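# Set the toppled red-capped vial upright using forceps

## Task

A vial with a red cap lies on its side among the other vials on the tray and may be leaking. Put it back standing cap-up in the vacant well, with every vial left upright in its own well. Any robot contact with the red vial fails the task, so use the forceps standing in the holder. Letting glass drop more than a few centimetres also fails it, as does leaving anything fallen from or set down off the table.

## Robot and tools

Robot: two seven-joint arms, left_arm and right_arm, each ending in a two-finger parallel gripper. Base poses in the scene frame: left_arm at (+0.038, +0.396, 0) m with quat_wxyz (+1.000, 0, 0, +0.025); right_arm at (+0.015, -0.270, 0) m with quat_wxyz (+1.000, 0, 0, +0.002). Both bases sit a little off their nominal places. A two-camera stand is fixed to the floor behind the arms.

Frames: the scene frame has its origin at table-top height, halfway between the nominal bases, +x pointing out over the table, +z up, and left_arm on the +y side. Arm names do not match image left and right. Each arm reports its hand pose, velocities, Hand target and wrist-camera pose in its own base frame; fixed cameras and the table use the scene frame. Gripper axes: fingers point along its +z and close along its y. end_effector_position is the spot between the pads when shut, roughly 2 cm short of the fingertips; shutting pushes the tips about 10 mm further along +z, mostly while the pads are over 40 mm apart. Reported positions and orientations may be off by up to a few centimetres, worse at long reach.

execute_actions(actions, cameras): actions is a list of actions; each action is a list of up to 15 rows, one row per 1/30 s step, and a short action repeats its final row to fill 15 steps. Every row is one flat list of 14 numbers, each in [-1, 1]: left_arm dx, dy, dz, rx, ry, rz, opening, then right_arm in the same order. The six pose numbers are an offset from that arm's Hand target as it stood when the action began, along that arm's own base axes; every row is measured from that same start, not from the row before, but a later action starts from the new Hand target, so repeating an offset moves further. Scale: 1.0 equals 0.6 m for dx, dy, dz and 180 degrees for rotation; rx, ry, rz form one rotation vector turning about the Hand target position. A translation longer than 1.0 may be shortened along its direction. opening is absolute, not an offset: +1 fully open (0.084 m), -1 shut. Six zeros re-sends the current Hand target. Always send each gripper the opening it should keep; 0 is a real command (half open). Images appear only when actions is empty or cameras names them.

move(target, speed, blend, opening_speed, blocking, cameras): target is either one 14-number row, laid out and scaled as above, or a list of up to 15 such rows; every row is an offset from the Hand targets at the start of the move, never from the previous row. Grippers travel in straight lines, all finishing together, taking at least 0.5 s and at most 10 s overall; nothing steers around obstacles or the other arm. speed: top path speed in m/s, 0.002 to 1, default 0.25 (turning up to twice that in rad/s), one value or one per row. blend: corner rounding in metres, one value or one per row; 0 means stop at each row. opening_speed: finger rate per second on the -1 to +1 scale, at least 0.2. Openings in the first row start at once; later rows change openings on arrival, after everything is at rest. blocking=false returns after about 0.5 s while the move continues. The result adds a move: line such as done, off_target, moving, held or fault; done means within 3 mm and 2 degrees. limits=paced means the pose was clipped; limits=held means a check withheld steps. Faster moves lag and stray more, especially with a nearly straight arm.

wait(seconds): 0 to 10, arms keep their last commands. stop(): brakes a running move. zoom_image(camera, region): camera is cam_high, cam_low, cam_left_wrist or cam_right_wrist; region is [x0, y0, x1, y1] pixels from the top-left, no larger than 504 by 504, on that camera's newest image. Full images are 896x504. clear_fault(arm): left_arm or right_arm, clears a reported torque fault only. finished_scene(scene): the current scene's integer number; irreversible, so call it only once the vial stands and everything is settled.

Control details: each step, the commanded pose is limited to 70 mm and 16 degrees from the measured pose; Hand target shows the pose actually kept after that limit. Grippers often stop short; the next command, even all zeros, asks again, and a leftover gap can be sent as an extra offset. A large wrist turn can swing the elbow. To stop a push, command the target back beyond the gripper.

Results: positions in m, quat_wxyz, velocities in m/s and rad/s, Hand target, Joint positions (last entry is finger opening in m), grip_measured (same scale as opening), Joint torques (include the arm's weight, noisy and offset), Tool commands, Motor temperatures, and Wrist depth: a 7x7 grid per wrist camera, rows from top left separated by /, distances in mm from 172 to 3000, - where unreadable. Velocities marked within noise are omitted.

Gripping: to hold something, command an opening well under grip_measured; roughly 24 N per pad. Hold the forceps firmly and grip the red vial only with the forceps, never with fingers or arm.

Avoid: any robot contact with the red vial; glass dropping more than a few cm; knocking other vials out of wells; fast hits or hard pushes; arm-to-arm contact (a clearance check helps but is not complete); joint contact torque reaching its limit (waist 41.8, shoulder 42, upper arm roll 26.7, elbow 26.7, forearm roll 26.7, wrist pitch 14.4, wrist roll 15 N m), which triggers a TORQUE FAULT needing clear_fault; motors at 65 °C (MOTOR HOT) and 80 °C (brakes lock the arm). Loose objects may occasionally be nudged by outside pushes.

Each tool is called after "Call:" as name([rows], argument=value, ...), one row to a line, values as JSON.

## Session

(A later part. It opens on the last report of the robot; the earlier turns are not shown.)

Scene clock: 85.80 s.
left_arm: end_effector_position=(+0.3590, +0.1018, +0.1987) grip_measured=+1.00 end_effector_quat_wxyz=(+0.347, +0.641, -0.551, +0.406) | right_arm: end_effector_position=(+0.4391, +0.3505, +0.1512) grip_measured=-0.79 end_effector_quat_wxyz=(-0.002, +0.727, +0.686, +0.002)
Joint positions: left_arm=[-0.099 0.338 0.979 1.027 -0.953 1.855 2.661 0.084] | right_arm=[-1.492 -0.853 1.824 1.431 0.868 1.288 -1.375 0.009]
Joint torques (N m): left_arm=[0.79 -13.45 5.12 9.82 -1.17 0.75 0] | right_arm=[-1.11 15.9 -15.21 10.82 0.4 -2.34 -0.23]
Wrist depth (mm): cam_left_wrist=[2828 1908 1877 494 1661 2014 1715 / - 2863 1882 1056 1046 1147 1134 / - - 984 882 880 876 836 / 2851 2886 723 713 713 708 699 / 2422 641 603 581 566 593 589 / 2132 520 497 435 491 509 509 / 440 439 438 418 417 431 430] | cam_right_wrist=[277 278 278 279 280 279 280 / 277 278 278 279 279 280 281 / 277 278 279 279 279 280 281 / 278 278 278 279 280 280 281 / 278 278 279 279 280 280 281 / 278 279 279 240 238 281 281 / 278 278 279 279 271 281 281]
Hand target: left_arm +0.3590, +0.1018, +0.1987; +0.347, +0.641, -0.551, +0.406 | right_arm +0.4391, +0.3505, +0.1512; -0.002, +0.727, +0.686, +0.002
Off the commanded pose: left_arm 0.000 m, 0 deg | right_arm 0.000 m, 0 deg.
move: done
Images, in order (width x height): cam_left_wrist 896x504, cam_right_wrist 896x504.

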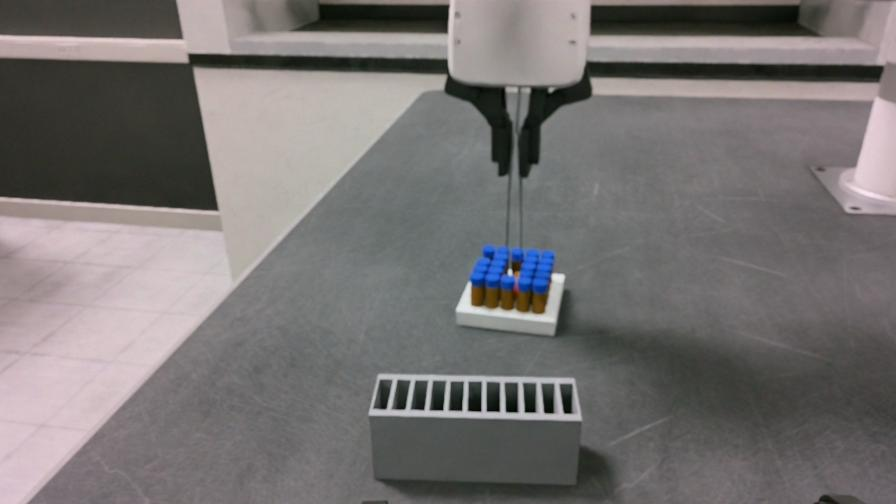

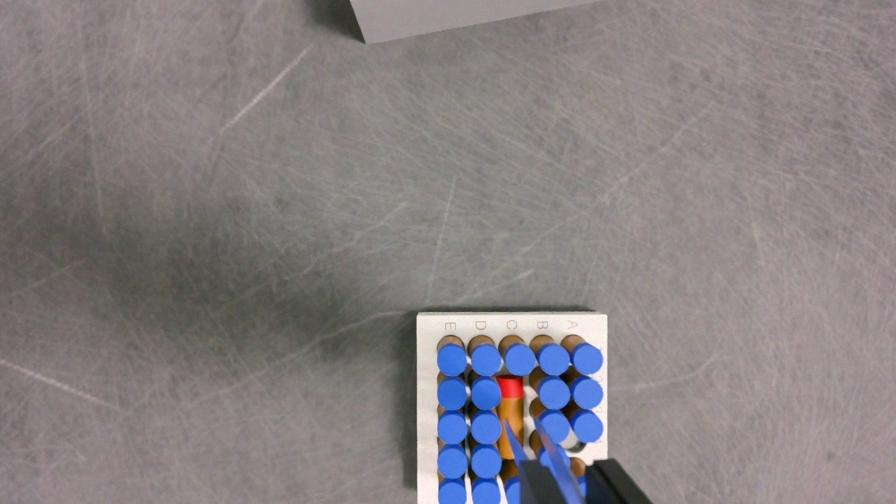

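Call:
move([
  [0,0,0,0,0,0,1,0,0,0,0,0,0,-0.757],
  [0,0,0,0,0,0,1,0,0,-0.0517,0,0,0,-0.757],
], speed=0.06, cameras=["cam_right_wrist","cam_left_wrist"])

Call:
zoom_image(camera="cam_right_wrist", region=[400, 330, 650, 504])

Call:
move(target=[0,0,0,0,0,0,1,0,0,0,0,0,0,-0.95], opening_speed=0.3, cameras=["cam_right_wrist"])

Call:
zoom_image(camera="cam_right_wrist", region=[400, 330, 650, 504])

Scene clock: 95.37 s.
left_arm: end_effector_position=(+0.3590, +0.1018, +0.1987) grip_measured=+1.00 end_effector_quat_wxyz=(+0.347, +0.641, -0.551, +0.406) | right_arm: end_effector_position=(+0.4391, +0.3505, +0.1202) grip_measured=-0.78 end_effector_quat_wxyz=(-0.002, +0.727, +0.686, +0.002)
Joint positions: left_arm=[-0.099 0.338 0.979 1.027 -0.953 1.855 2.661 0.084] | right_arm=[-1.504 -0.888 1.867 1.399 0.911 1.233 -1.397 0.01]
Joint torques (N m): left_arm=[0.42 -13.7 5.39 9.73 -0.87 0.8 0] | right_arm=[-0.92 16.18 -15.51 10.42 0.43 -2.32 -0.16]
Wrist depth (mm): cam_left_wrist=[2816 1872 1882 494 1669 2002 1741 / - 2899 1877 522 1039 1157 1138 / - - 973 886 877 877 837 / 2986 2886 719 717 708 707 700 / 2439 641 602 586 570 593 589 / 2087 519 499 434 490 510 507 / 440 439 438 419 418 431 430] | cam_right_wrist=[246 247 247 248 248 248 249 / 246 247 247 248 248 249 249 / 246 247 247 248 248 249 249 / 247 247 247 248 248 249 250 / 247 247 248 248 248 249 249 / 247 247 248 209 206 249 250 / 247 248 248 234 226 249 250]
Hand target: left_arm +0.3590, +0.1018, +0.1987; +0.347, +0.641, -0.551, +0.406 | right_arm +0.4391, +0.3505, +0.1202; -0.002, +0.727, +0.686, +0.002
Off the commanded pose: left_arm 0.000 m, 0 deg | right_arm 0.000 m, 0 deg.
move: done
Images, in order (width x height): cam_left_wrist 896x504, cam_right_wrist 896x504.

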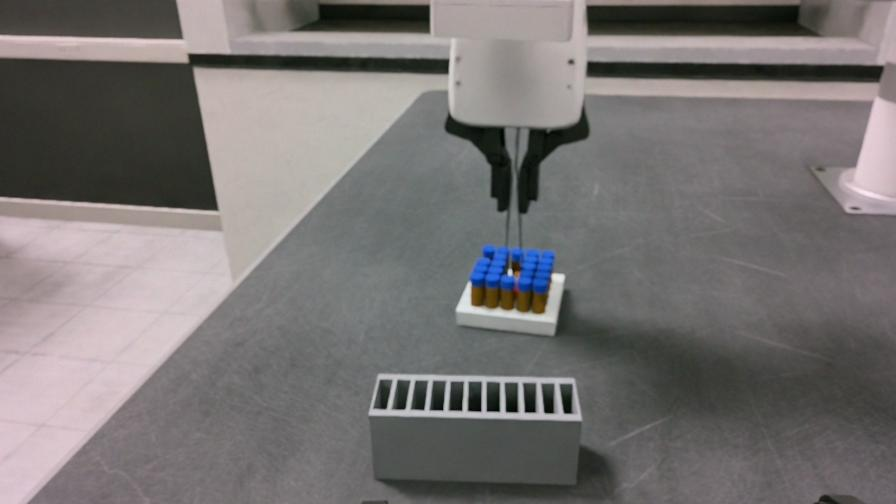

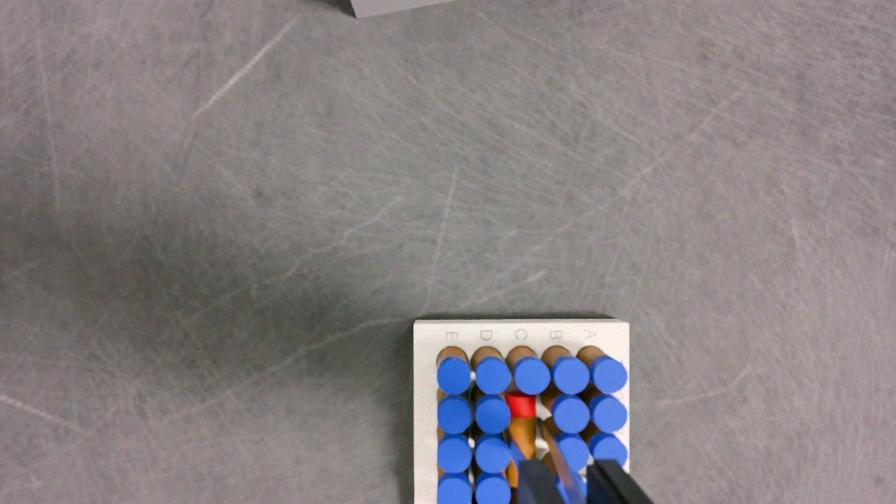

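Scaled by 2.016 from the camera's 896x504 image, which has a finer 1280x720 frame.

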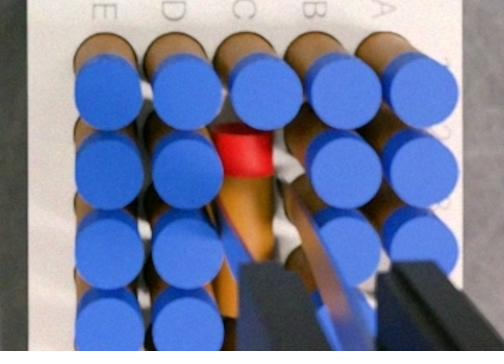

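Scene clock: 96.23 s.
left_arm: end_effector_position=(+0.3590, +0.1018, +0.1987) grip_measured=+1.00 end_effector_quat_wxyz=(+0.347, +0.641, -0.551, +0.406) | right_arm: end_effector_position=(+0.4391, +0.3505, +0.1202) grip_measured=-0.84 end_effector_quat_wxyz=(-0.002, +0.727, +0.686, +0.002)
Joint positions: left_arm=[-0.099 0.338 0.979 1.027 -0.953 1.855 2.661 0.084] | right_arm=[-1.504 -0.888 1.867 1.399 0.911 1.233 -1.397 0.007]
Joint torques (N m): left_arm=[0.66 -13.22 5.14 9.67 -0.98 0.64 -0.13] | right_arm=[-0.92 16.11 -15.67 10.46 0.3 -2.18 -0.09]
Wrist depth (mm): cam_left_wrist=[2863 1893 1908 495 1649 2002 1719 / - 2863 1898 520 1042 1151 1128 / - 2986 973 887 882 864 832 / 2960 2874 725 716 714 709 702 / 2439 640 603 584 568 591 590 / 2056 518 497 435 491 511 508 / 439 440 437 420 418 431 430] | cam_right_wrist=[246 247 247 248 248 248 249 / 246 247 247 248 248 249 249 / 247 247 247 248 248 249 249 / 246 247 248 248 248 249 249 / 247 247 248 248 248 249 250 / 247 247 248 209 206 249 250 / 247 248 248 209 234 249 250]
Hand target: left_arm +0.3590, +0.1018, +0.1987; +0.347, +0.641, -0.551, +0.406 | right_arm +0.4391, +0.3505, +0.1202; -0.002, +0.727, +0.686, +0.002
Off the commanded pose: left_arm 0.000 m, 0 deg | right_arm 0.000 m, 0 deg.
move: done
Images, in order (width x height): cam_right_wrist 896x504.

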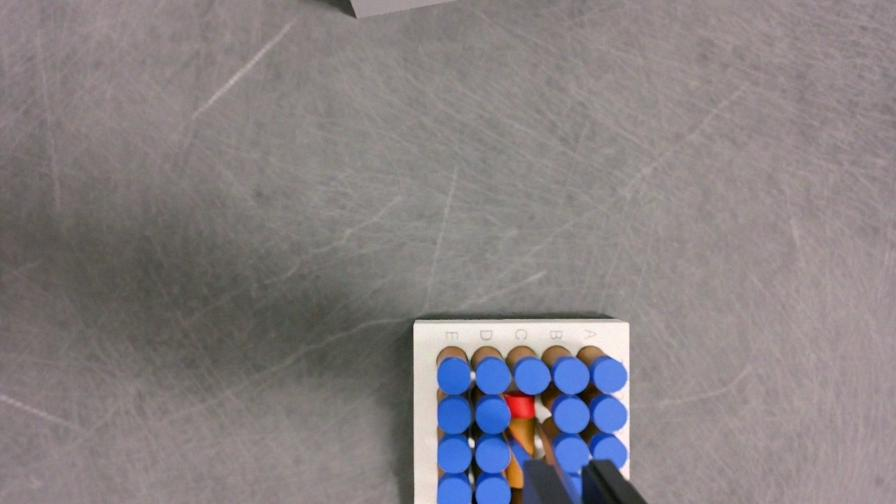

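Scaled by 2.016 from the camera's 896x504 image, which has a finer 1280x720 frame.

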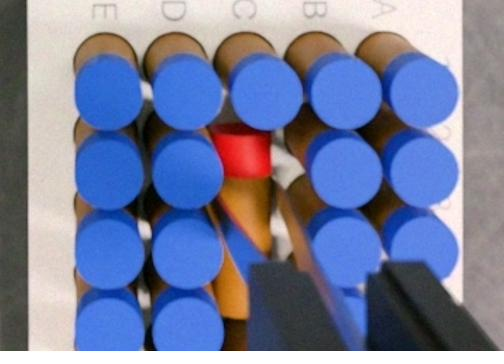

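Call:
move([
  [0,0,0,0,0,0,1,0,0,0.1163,0,0,0,-0.95],
  [0,0,0,0,0,0,1,-0.028,0.2748,0.1163,0,0,0.0594,-0.95],
], speed=[0.12,0.25], blend=[0.02,0], cameras=["cam_right_wrist","cam_left_wrist"])

Call:
zoom_image(camera="cam_right_wrist", region=[400, 330, 650, 504])

Scene clock: 111.17 s.
left_arm: end_effector_position=(+0.3590, +0.1018, +0.1987) grip_measured=+1.00 end_effector_quat_wxyz=(+0.347, +0.641, -0.551, +0.406) | right_arm: end_effector_position=(+0.4223, +0.5154, +0.1900) grip_measured=-0.84 end_effector_quat_wxyz=(-0.003, +0.660, +0.751, +0.001)
Joint positions: left_arm=[-0.099 0.338 0.979 1.027 -0.953 1.855 2.661 0.084] | right_arm=[-1.742 -1.022 2.01 2.139 0.889 1.545 -1.168 0.007]
Joint torques (N m): left_arm=[0.62 -13.21 5.07 9.7 -0.8 0.68 0.01] | right_arm=[-1.06 24.08 -11.86 10.46 0.17 -1.55 0.18]
Wrist depth (mm): cam_left_wrist=[2851 1903 1914 329 331 1962 1711 / - 2874 1930 360 1043 1158 1125 / - - 976 826 881 865 839 / 2986 2948 722 718 671 705 703 / 2501 641 603 601 571 590 590 / 2062 521 496 437 491 509 507 / 439 440 435 418 419 431 431] | cam_right_wrist=[315 316 316 317 317 318 319 / 316 316 316 317 317 318 319 / 316 316 317 317 318 318 319 / 315 316 317 317 318 318 319 / 316 317 317 314 276 319 319 / 316 317 317 296 279 319 319 / 316 316 317 318 318 319 320]
Hand target: left_arm +0.3590, +0.1018, +0.1987; +0.347, +0.641, -0.551, +0.406 | right_arm +0.4223, +0.5154, +0.1900; -0.003, +0.660, +0.751, +0.001
Off the commanded pose: left_arm 0.000 m, 0 deg | right_arm 0.000 m, 0 deg.
move: done
Images, in order (width x height): cam_left_wrist 896x504, cam_right_wrist 896x504.

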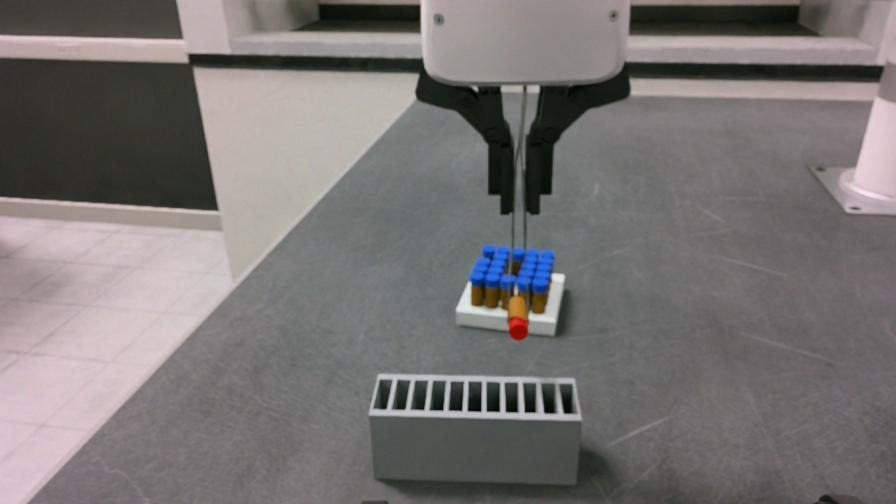

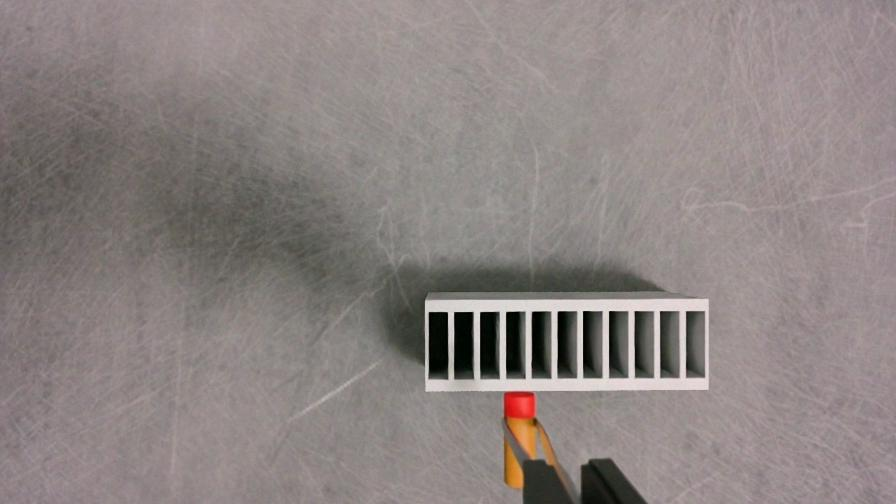

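Scaled by 2.016 from the camera's 896x504 image, which has a finer 1280x720 frame.

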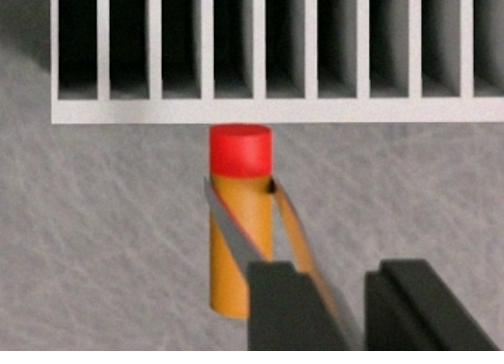

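Call:
move([
  [0,0,0,0,0,0,1,0.0003,-0.002,0,0,0,0,-0.95],
  [0,0,0,0,0,0,1,0.0003,-0.002,-0.04,0,0,0,-0.95],
  [0,0,0,0,0,0,1,0.0003,-0.002,-0.084,0,0,0,-0.95],
  [0,0,0,0,0,0,1,0.0016,-0.012,-0.084,0,0,0,-0.95],
  [0,0,0,0,0,0,1,0.0016,-0.012,0,0,0,0,-0.95],
], speed=[0.1,0.12,0.03,0.03,0.12], blend=[0.001,0.002,0,0,0], cameras=["cam_right_wrist","cam_left_wrist"])

Call:
zoom_image(camera="cam_right_wrist", region=[460, 360, 580, 480])

Call:
zoom_image(camera="cam_left_wrist", region=[430, 180, 600, 350])

Scene clock: 120.37 s.
left_arm: end_effector_position=(+0.3590, +0.1018, +0.1987) grip_measured=+1.00 end_effector_quat_wxyz=(+0.347, +0.641, -0.551, +0.406) | right_arm: end_effector_position=(+0.4232, +0.5082, +0.1899) grip_measured=-0.84 end_effector_quat_wxyz=(-0.003, +0.660, +0.751, +0.001)
Joint positions: left_arm=[-0.099 0.338 0.979 1.027 -0.953 1.855 2.661 0.084] | right_arm=[-1.723 -1.008 2 2.095 0.884 1.532 -1.189 0.007]
Joint torques (N m): left_arm=[0.2 -13.52 5.08 9.75 -1.22 0.66 0.02] | right_arm=[-1.12 23.99 -12.21 10.73 -0.49 -1.72 0.19]
Wrist depth (mm): cam_left_wrist=[2760 1898 1882 337 339 2008 1719 / 2999 2863 1908 366 1048 1149 1134 / - 2999 970 821 879 869 833 / 2851 2816 722 718 708 708 701 / 2422 638 602 598 570 594 591 / 2068 521 497 433 516 511 509 / 440 439 438 418 417 431 429] | cam_right_wrist=[315 316 316 317 317 318 318 / 315 316 316 317 317 318 319 / 316 316 317 317 317 318 318 / 316 316 317 317 318 318 319 / 316 316 317 280 274 319 319 / 316 316 317 317 318 319 319 / 316 317 317 318 318 319 320]
Hand target: left_arm +0.3590, +0.1018, +0.1987; +0.347, +0.641, -0.551, +0.406 | right_arm +0.4232, +0.5082, +0.1900; -0.003, +0.660, +0.751, +0.001
Off the commanded pose: left_arm 0.000 m, 0 deg | right_arm 0.000 m, 0 deg.
move: done; blend cut to 0.0006 m at target 1
Images, in order (width x height): cam_left_wrist 896x504, cam_right_wrist 896x504.

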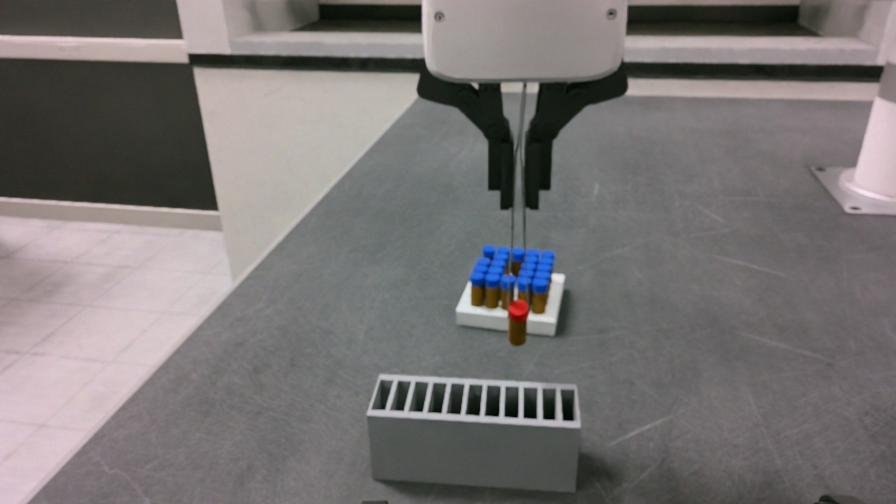

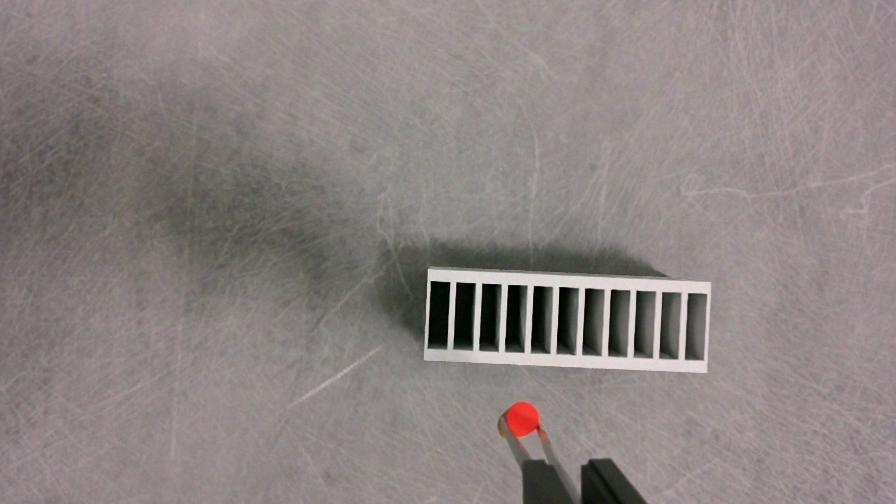

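Scaled by 4.200 from the camera's 896x504 image, which has a finer 1280x720 frame.

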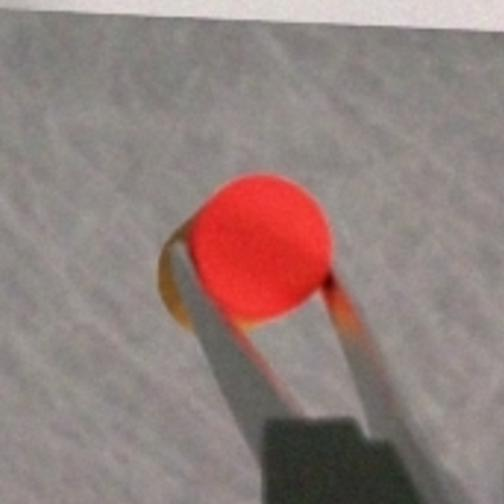

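Scaled by 2.965 from the camera's 896x504 image, which has a finer 1280x720 frame.

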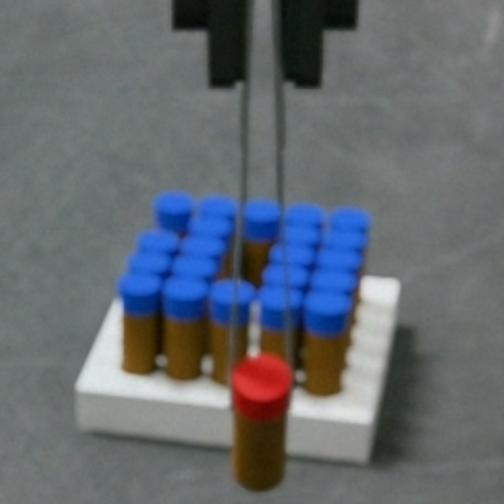

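Call:
move(target=[0,0,0,0,0,0,1,0.1208,-0.2952,-0.02,0.0761,0.0814,0.4367,-0.95], speed=0.25, cameras=["cam_right_wrist","cam_left_wrist"])

Call:
zoom_image(camera="cam_right_wrist", region=[410, 340, 590, 504])

Call:
zoom_image(camera="cam_left_wrist", region=[430, 180, 600, 350])

Scene clock: 135.50 s.
left_arm: end_effector_position=(+0.3590, +0.1018, +0.1987) grip_measured=+1.00 end_effector_quat_wxyz=(+0.347, +0.641, -0.551, +0.406) | right_arm: end_effector_position=(+0.4957, +0.3311, +0.1780) grip_measured=-0.84 end_effector_quat_wxyz=(-0.164, +0.028, +0.986, +0.004)
Joint positions: left_arm=[-0.099 0.338 0.979 1.027 -0.953 1.855 2.661 0.084] | right_arm=[-2.184 -0.923 2.249 2.121 0.767 1.775 -2.854 0.007]
Joint torques (N m): left_arm=[0.61 -13.63 5.04 9.83 -0.99 0.7 -0.01] | right_arm=[-1.2 23.73 -9.25 12.64 -0.19 -0.67 -0.1]
Wrist depth (mm): cam_left_wrist=[2805 1872 1888 1711 2008 1996 1719 / - 2851 1903 1053 1281 1139 1141 / - - 968 896 878 869 840 / 2935 2960 722 714 713 702 707 / 2431 644 603 586 572 592 591 / 2093 519 498 434 514 508 506 / 440 440 435 417 417 432 430] | cam_right_wrist=[387 388 389 389 391 392 393 / 368 369 371 371 372 373 374 / 352 353 353 354 355 356 357 / 337 338 339 339 340 341 337 / 326 327 328 325 311 327 325 / 313 314 314 309 301 316 313 / 301 301 302 303 298 304 305]
Hand target: left_arm +0.3590, +0.1018, +0.1987; +0.347, +0.641, -0.551, +0.406 | right_arm +0.4957, +0.3311, +0.1780; -0.164, +0.028, +0.986, +0.004
Off the commanded pose: left_arm 0.000 m, 0 deg | right_arm 0.000 m, 0 deg.
move: done
Images, in order (width x height): cam_left_wrist 896x504, cam_right_wrist 896x504.

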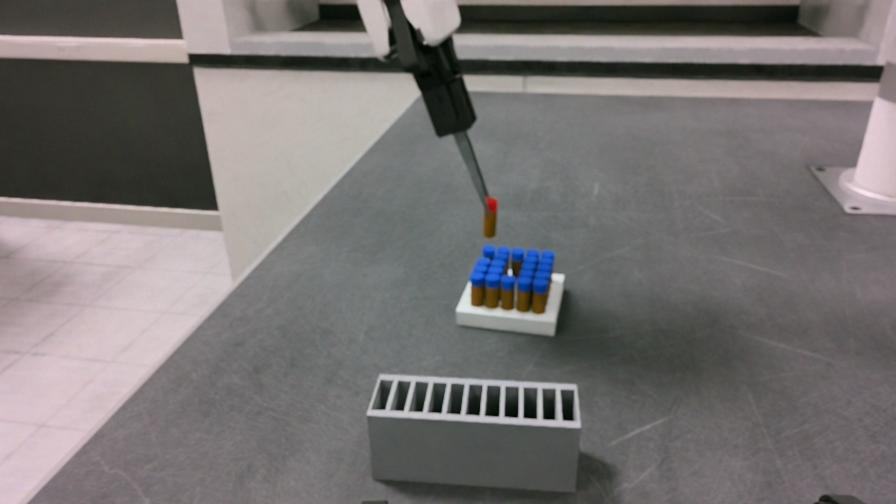

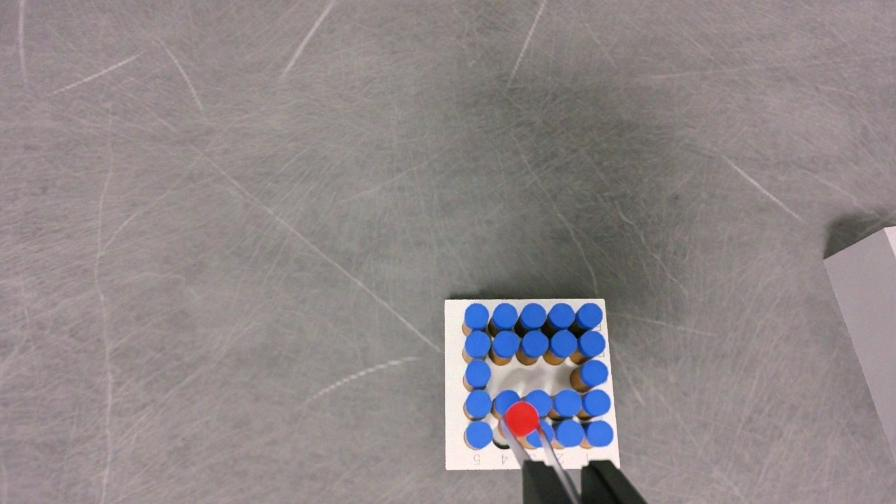

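Scaled by 2.800 from the camera's 896x504 image, which has a finer 1280x720 frame.

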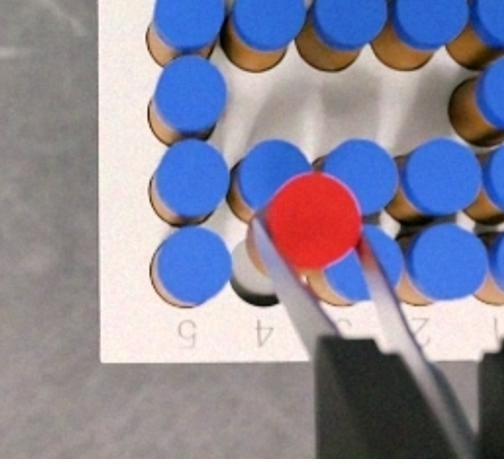

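Scaled by 2.965 from the camera's 896x504 image, which has a finer 1280x720 frame.

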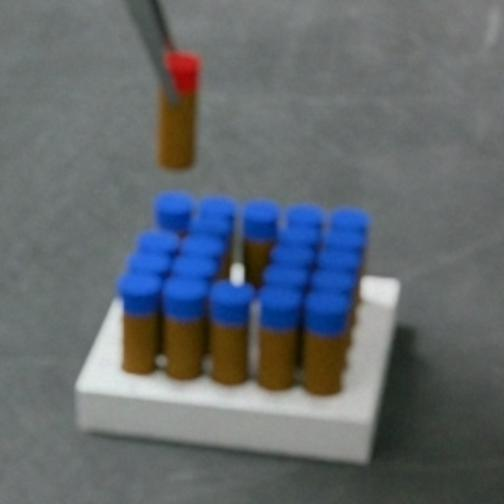

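Call:
move(target=[0,0,0,0,0,0,1,0.0138,0.0032,-0.0225,0.0008,0.0139,0,-0.95], speed=0.08, cameras=["cam_right_wrist","cam_left_wrist"])

Call:
zoom_image(camera="cam_right_wrist", region=[410, 340, 590, 504])

Call:
zoom_image(camera="cam_left_wrist", region=[430, 180, 600, 350])

Scene clock: 150.73 s.
left_arm: end_effector_position=(+0.3590, +0.1018, +0.1987) grip_measured=+1.00 end_effector_quat_wxyz=(+0.347, +0.641, -0.551, +0.406) | right_arm: end_effector_position=(+0.5040, +0.3330, +0.1645) grip_measured=-0.84 end_effector_quat_wxyz=(-0.185, +0.028, +0.982, +0.005)
Joint positions: left_arm=[-0.099 0.338 0.979 1.027 -0.953 1.855 2.661 0.084] | right_arm=[-2.279 -1.004 2.295 2.264 0.8 1.84 -2.829 0.007]
Joint torques (N m): left_arm=[0.44 -13.45 5 9.59 -0.77 0.51 0.03] | right_arm=[-0.72 25.58 -8.11 12.29 0.56 -0.6 0.25]
Wrist depth (mm): cam_left_wrist=[2805 1893 1847 1686 2038 1985 1706 / 2999 2805 1882 1059 1285 1139 1134 / - - 977 886 881 878 842 / 2948 2986 719 712 711 706 703 / 2439 641 606 582 573 595 590 / 2106 520 495 434 513 510 508 / 439 439 436 418 417 431 431] | cam_right_wrist=[386 387 388 388 390 391 392 / 365 366 367 368 368 369 370 / 346 347 347 348 348 350 350 / 329 330 330 331 332 332 328 / 317 318 318 315 289 320 317 / 302 303 304 297 263 305 306 / 289 286 290 294 281 291 292]
Hand target: left_arm +0.3590, +0.1018, +0.1987; +0.347, +0.641, -0.551, +0.406 | right_arm +0.5040, +0.3330, +0.1645; -0.185, +0.028, +0.982, +0.005
Off the commanded pose: left_arm 0.000 m, 0 deg | right_arm 0.000 m, 0 deg.
move: done
Images, in order (width x height): cam_left_wrist 896x504, cam_right_wrist 896x504.

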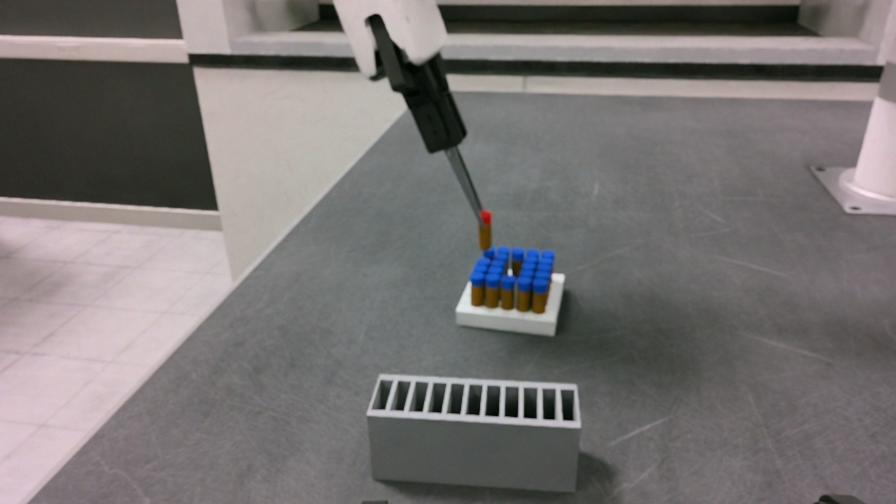

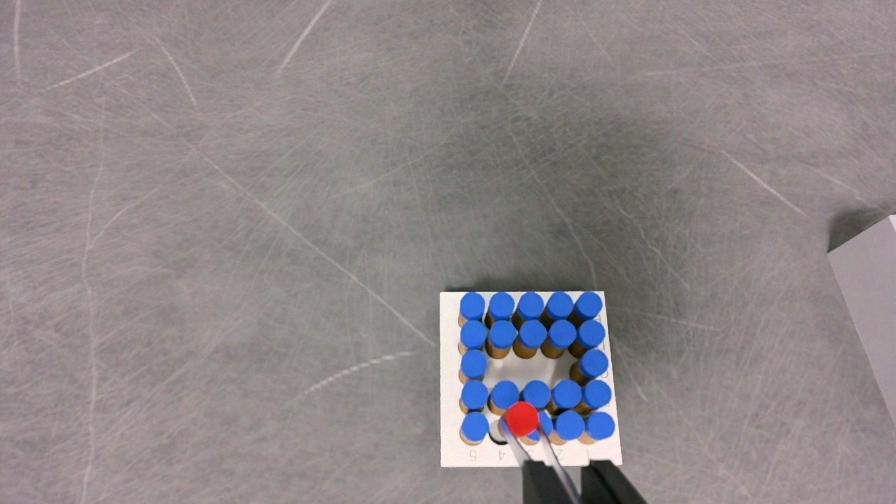

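Scaled by 2.800 from the camera's 896x504 image, which has a finer 1280x720 frame.

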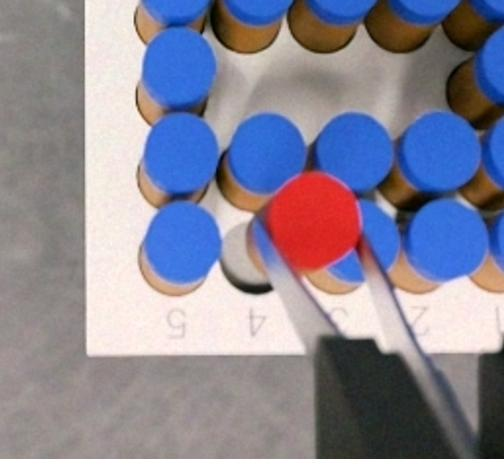

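Scaled by 2.965 from the camera's 896x504 image, which has a finer 1280x720 frame.

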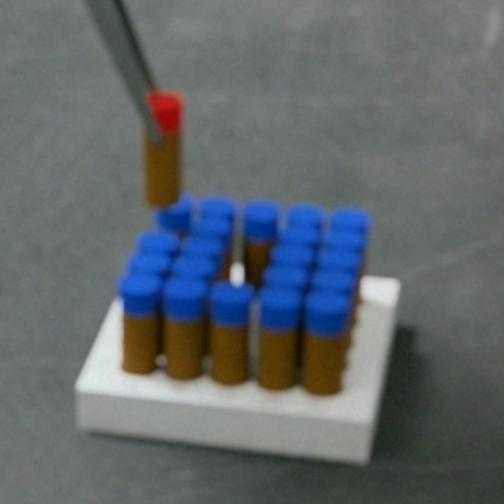

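Call:
move([
  [0,0,0,0,0,0,1,0.0017,-0.0006,0,0,0,0,-0.95],
  [0,0,0,0,0,0,1,0.0017,-0.0006,-0.038,0,0,0,-0.95],
], speed=0.05, cameras=["cam_right_wrist","cam_left_wrist"])

Call:
zoom_image(camera="cam_right_wrist", region=[460, 370, 560, 460])

Call:
zoom_image(camera="cam_left_wrist", region=[450, 220, 570, 340])

Scene clock: 159.47 s.
left_arm: end_effector_position=(+0.3590, +0.1018, +0.1987) grip_measured=+1.00 end_effector_quat_wxyz=(+0.347, +0.641, -0.551, +0.406) | right_arm: end_effector_position=(+0.5050, +0.3326, +0.1417) grip_measured=-0.84 end_effector_quat_wxyz=(-0.185, +0.028, +0.982, +0.005)
Joint positions: left_arm=[-0.099 0.338 0.979 1.027 -0.953 1.855 2.661 0.084] | right_arm=[-2.26 -1.019 2.295 2.213 0.805 1.79 -2.85 0.007]
Joint torques (N m): left_arm=[0.7 -13.74 5.26 9.58 -1.04 0.61 -0.02] | right_arm=[0.63 25.37 -9.44 11.78 0.39 -1.13 -0.09]
Wrist depth (mm): cam_left_wrist=[2771 1888 506 1732 2032 1962 1741 / 2935 2828 1940 1056 1297 1160 1130 / - - 965 887 881 876 834 / 2973 2839 721 716 711 705 702 / 2439 640 607 584 572 592 588 / 2112 520 496 432 512 510 509 / 441 440 437 418 418 432 430] | cam_right_wrist=[357 359 359 360 361 362 363 / 338 338 339 340 341 341 342 / 320 321 321 322 323 324 324 / 305 305 306 307 307 308 308 / 293 291 295 288 256 296 297 / 280 281 281 276 241 283 283 / 268 268 269 269 267 270 270]
Hand target: left_arm +0.3590, +0.1018, +0.1987; +0.347, +0.641, -0.551, +0.406 | right_arm +0.5050, +0.3326, +0.1417; -0.185, +0.028, +0.982, +0.005
Off the commanded pose: left_arm 0.000 m, 0 deg | right_arm 0.000 m, 0 deg.
move: done
Images, in order (width x height): cam_left_wrist 896x504, cam_right_wrist 896x504.

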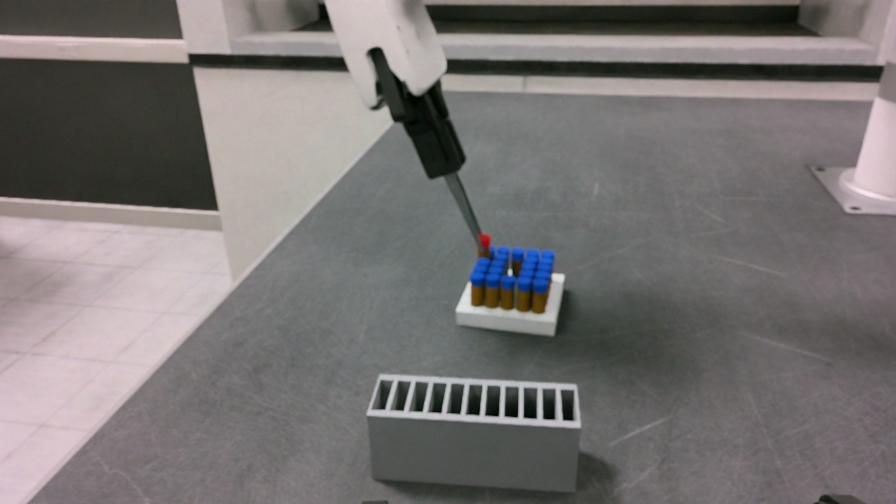

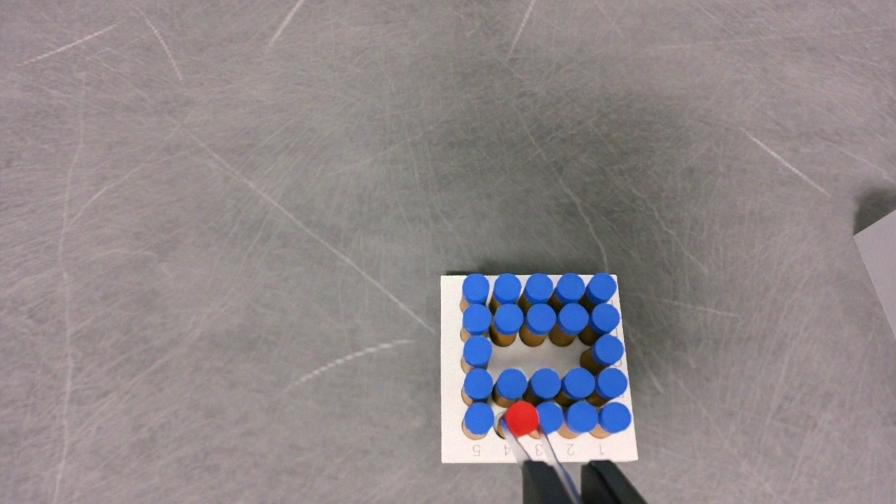

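Scaled by 5.040 from the camera's 896x504 image, which has a finer 1280x720 frame.

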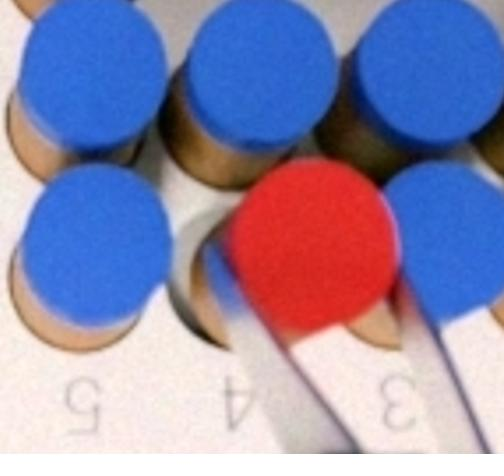

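Scaled by 4.200 from the camera's 896x504 image, which has a finer 1280x720 frame.

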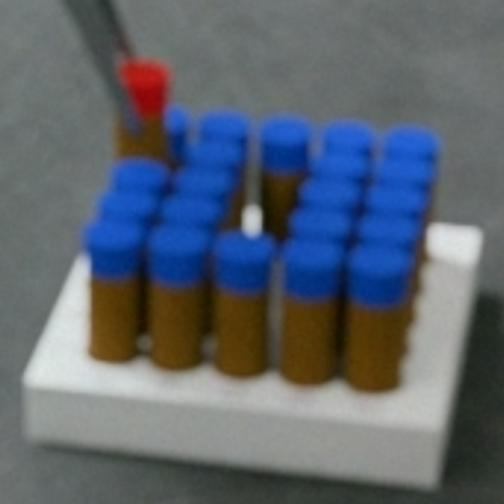

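Call:
move([
  [0,0,0,0,0,0,1,-0.0007,-0.0007,0,0,0,0,-0.95],
  [0,0,0,0,0,0,1,-0.0007,-0.0007,-0.0185,0,0,0,-0.95],
], speed=0.03, cameras=["cam_right_wrist","cam_left_wrist"])

Call:
zoom_image(camera="cam_right_wrist", region=[460, 370, 560, 460])

Call:
zoom_image(camera="cam_left_wrist", region=[450, 220, 570, 340])

Scene clock: 167.67 s.
left_arm: end_effector_position=(+0.3590, +0.1018, +0.1987) grip_measured=+1.00 end_effector_quat_wxyz=(+0.347, +0.641, -0.551, +0.406) | right_arm: end_effector_position=(+0.5046, +0.3322, +0.1306) grip_measured=-0.84 end_effector_quat_wxyz=(-0.185, +0.028, +0.982, +0.005)
Joint positions: left_arm=[-0.099 0.338 0.979 1.027 -0.953 1.855 2.661 0.084] | right_arm=[-2.249 -1.024 2.295 2.183 0.808 1.764 -2.861 0.007]
Joint torques (N m): left_arm=[0.37 -13.77 5.17 9.61 -1.04 0.64 0.04] | right_arm=[0.51 25.41 -8.92 11.78 0.44 -1.13 -0.07]
Wrist depth (mm): cam_left_wrist=[2782 1893 505 1745 2026 2026 1736 / 2935 2839 1924 1064 1288 1147 1134 / - - 978 825 879 870 833 / 2911 2805 718 714 714 706 704 / 2414 641 603 584 572 592 591 / 2106 520 497 435 514 510 509 / 439 440 436 417 417 431 430] | cam_right_wrist=[344 343 346 346 347 347 349 / 324 325 326 327 328 325 329 / 308 308 309 306 310 311 312 / 293 293 294 294 295 296 296 / 282 282 283 277 248 284 285 / 269 269 270 267 227 272 272 / 258 258 258 259 256 260 260]
Hand target: left_arm +0.3590, +0.1018, +0.1987; +0.347, +0.641, -0.551, +0.406 | right_arm +0.5046, +0.3322, +0.1306; -0.185, +0.028, +0.982, +0.005
Off the commanded pose: left_arm 0.000 m, 0 deg | right_arm 0.000 m, 0 deg.
move: done
Images, in order (width x height): cam_left_wrist 896x504, cam_right_wrist 896x504.

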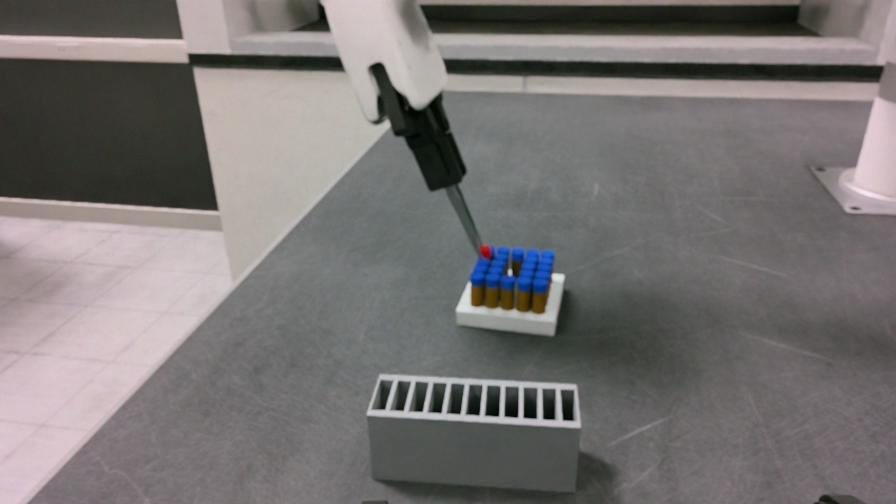

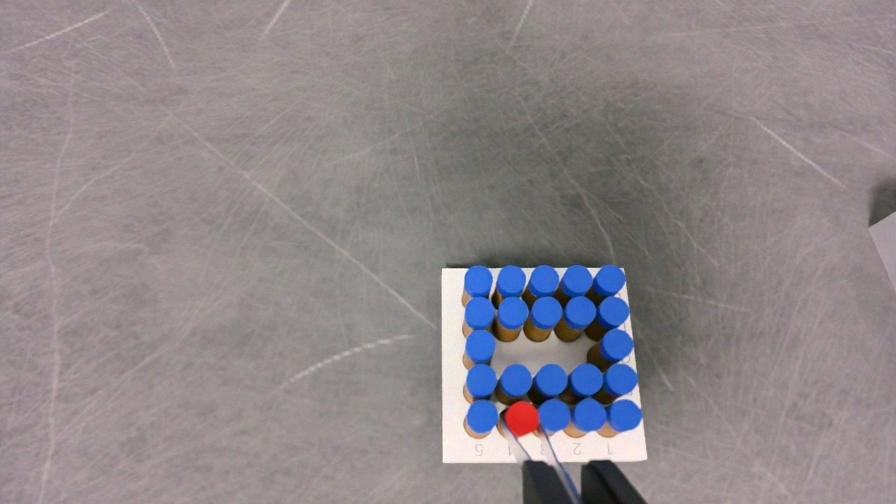

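Scaled by 5.040 from the camera's 896x504 image, which has a finer 1280x720 frame.

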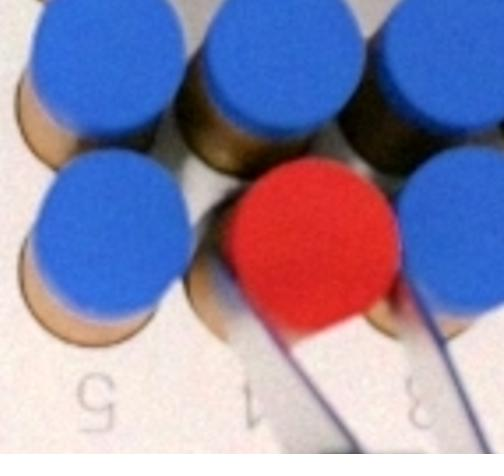

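Scaled by 4.200 from the camera's 896x504 image, which has a finer 1280x720 frame.

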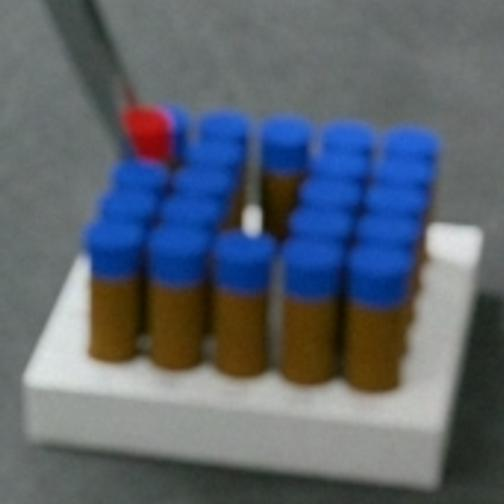

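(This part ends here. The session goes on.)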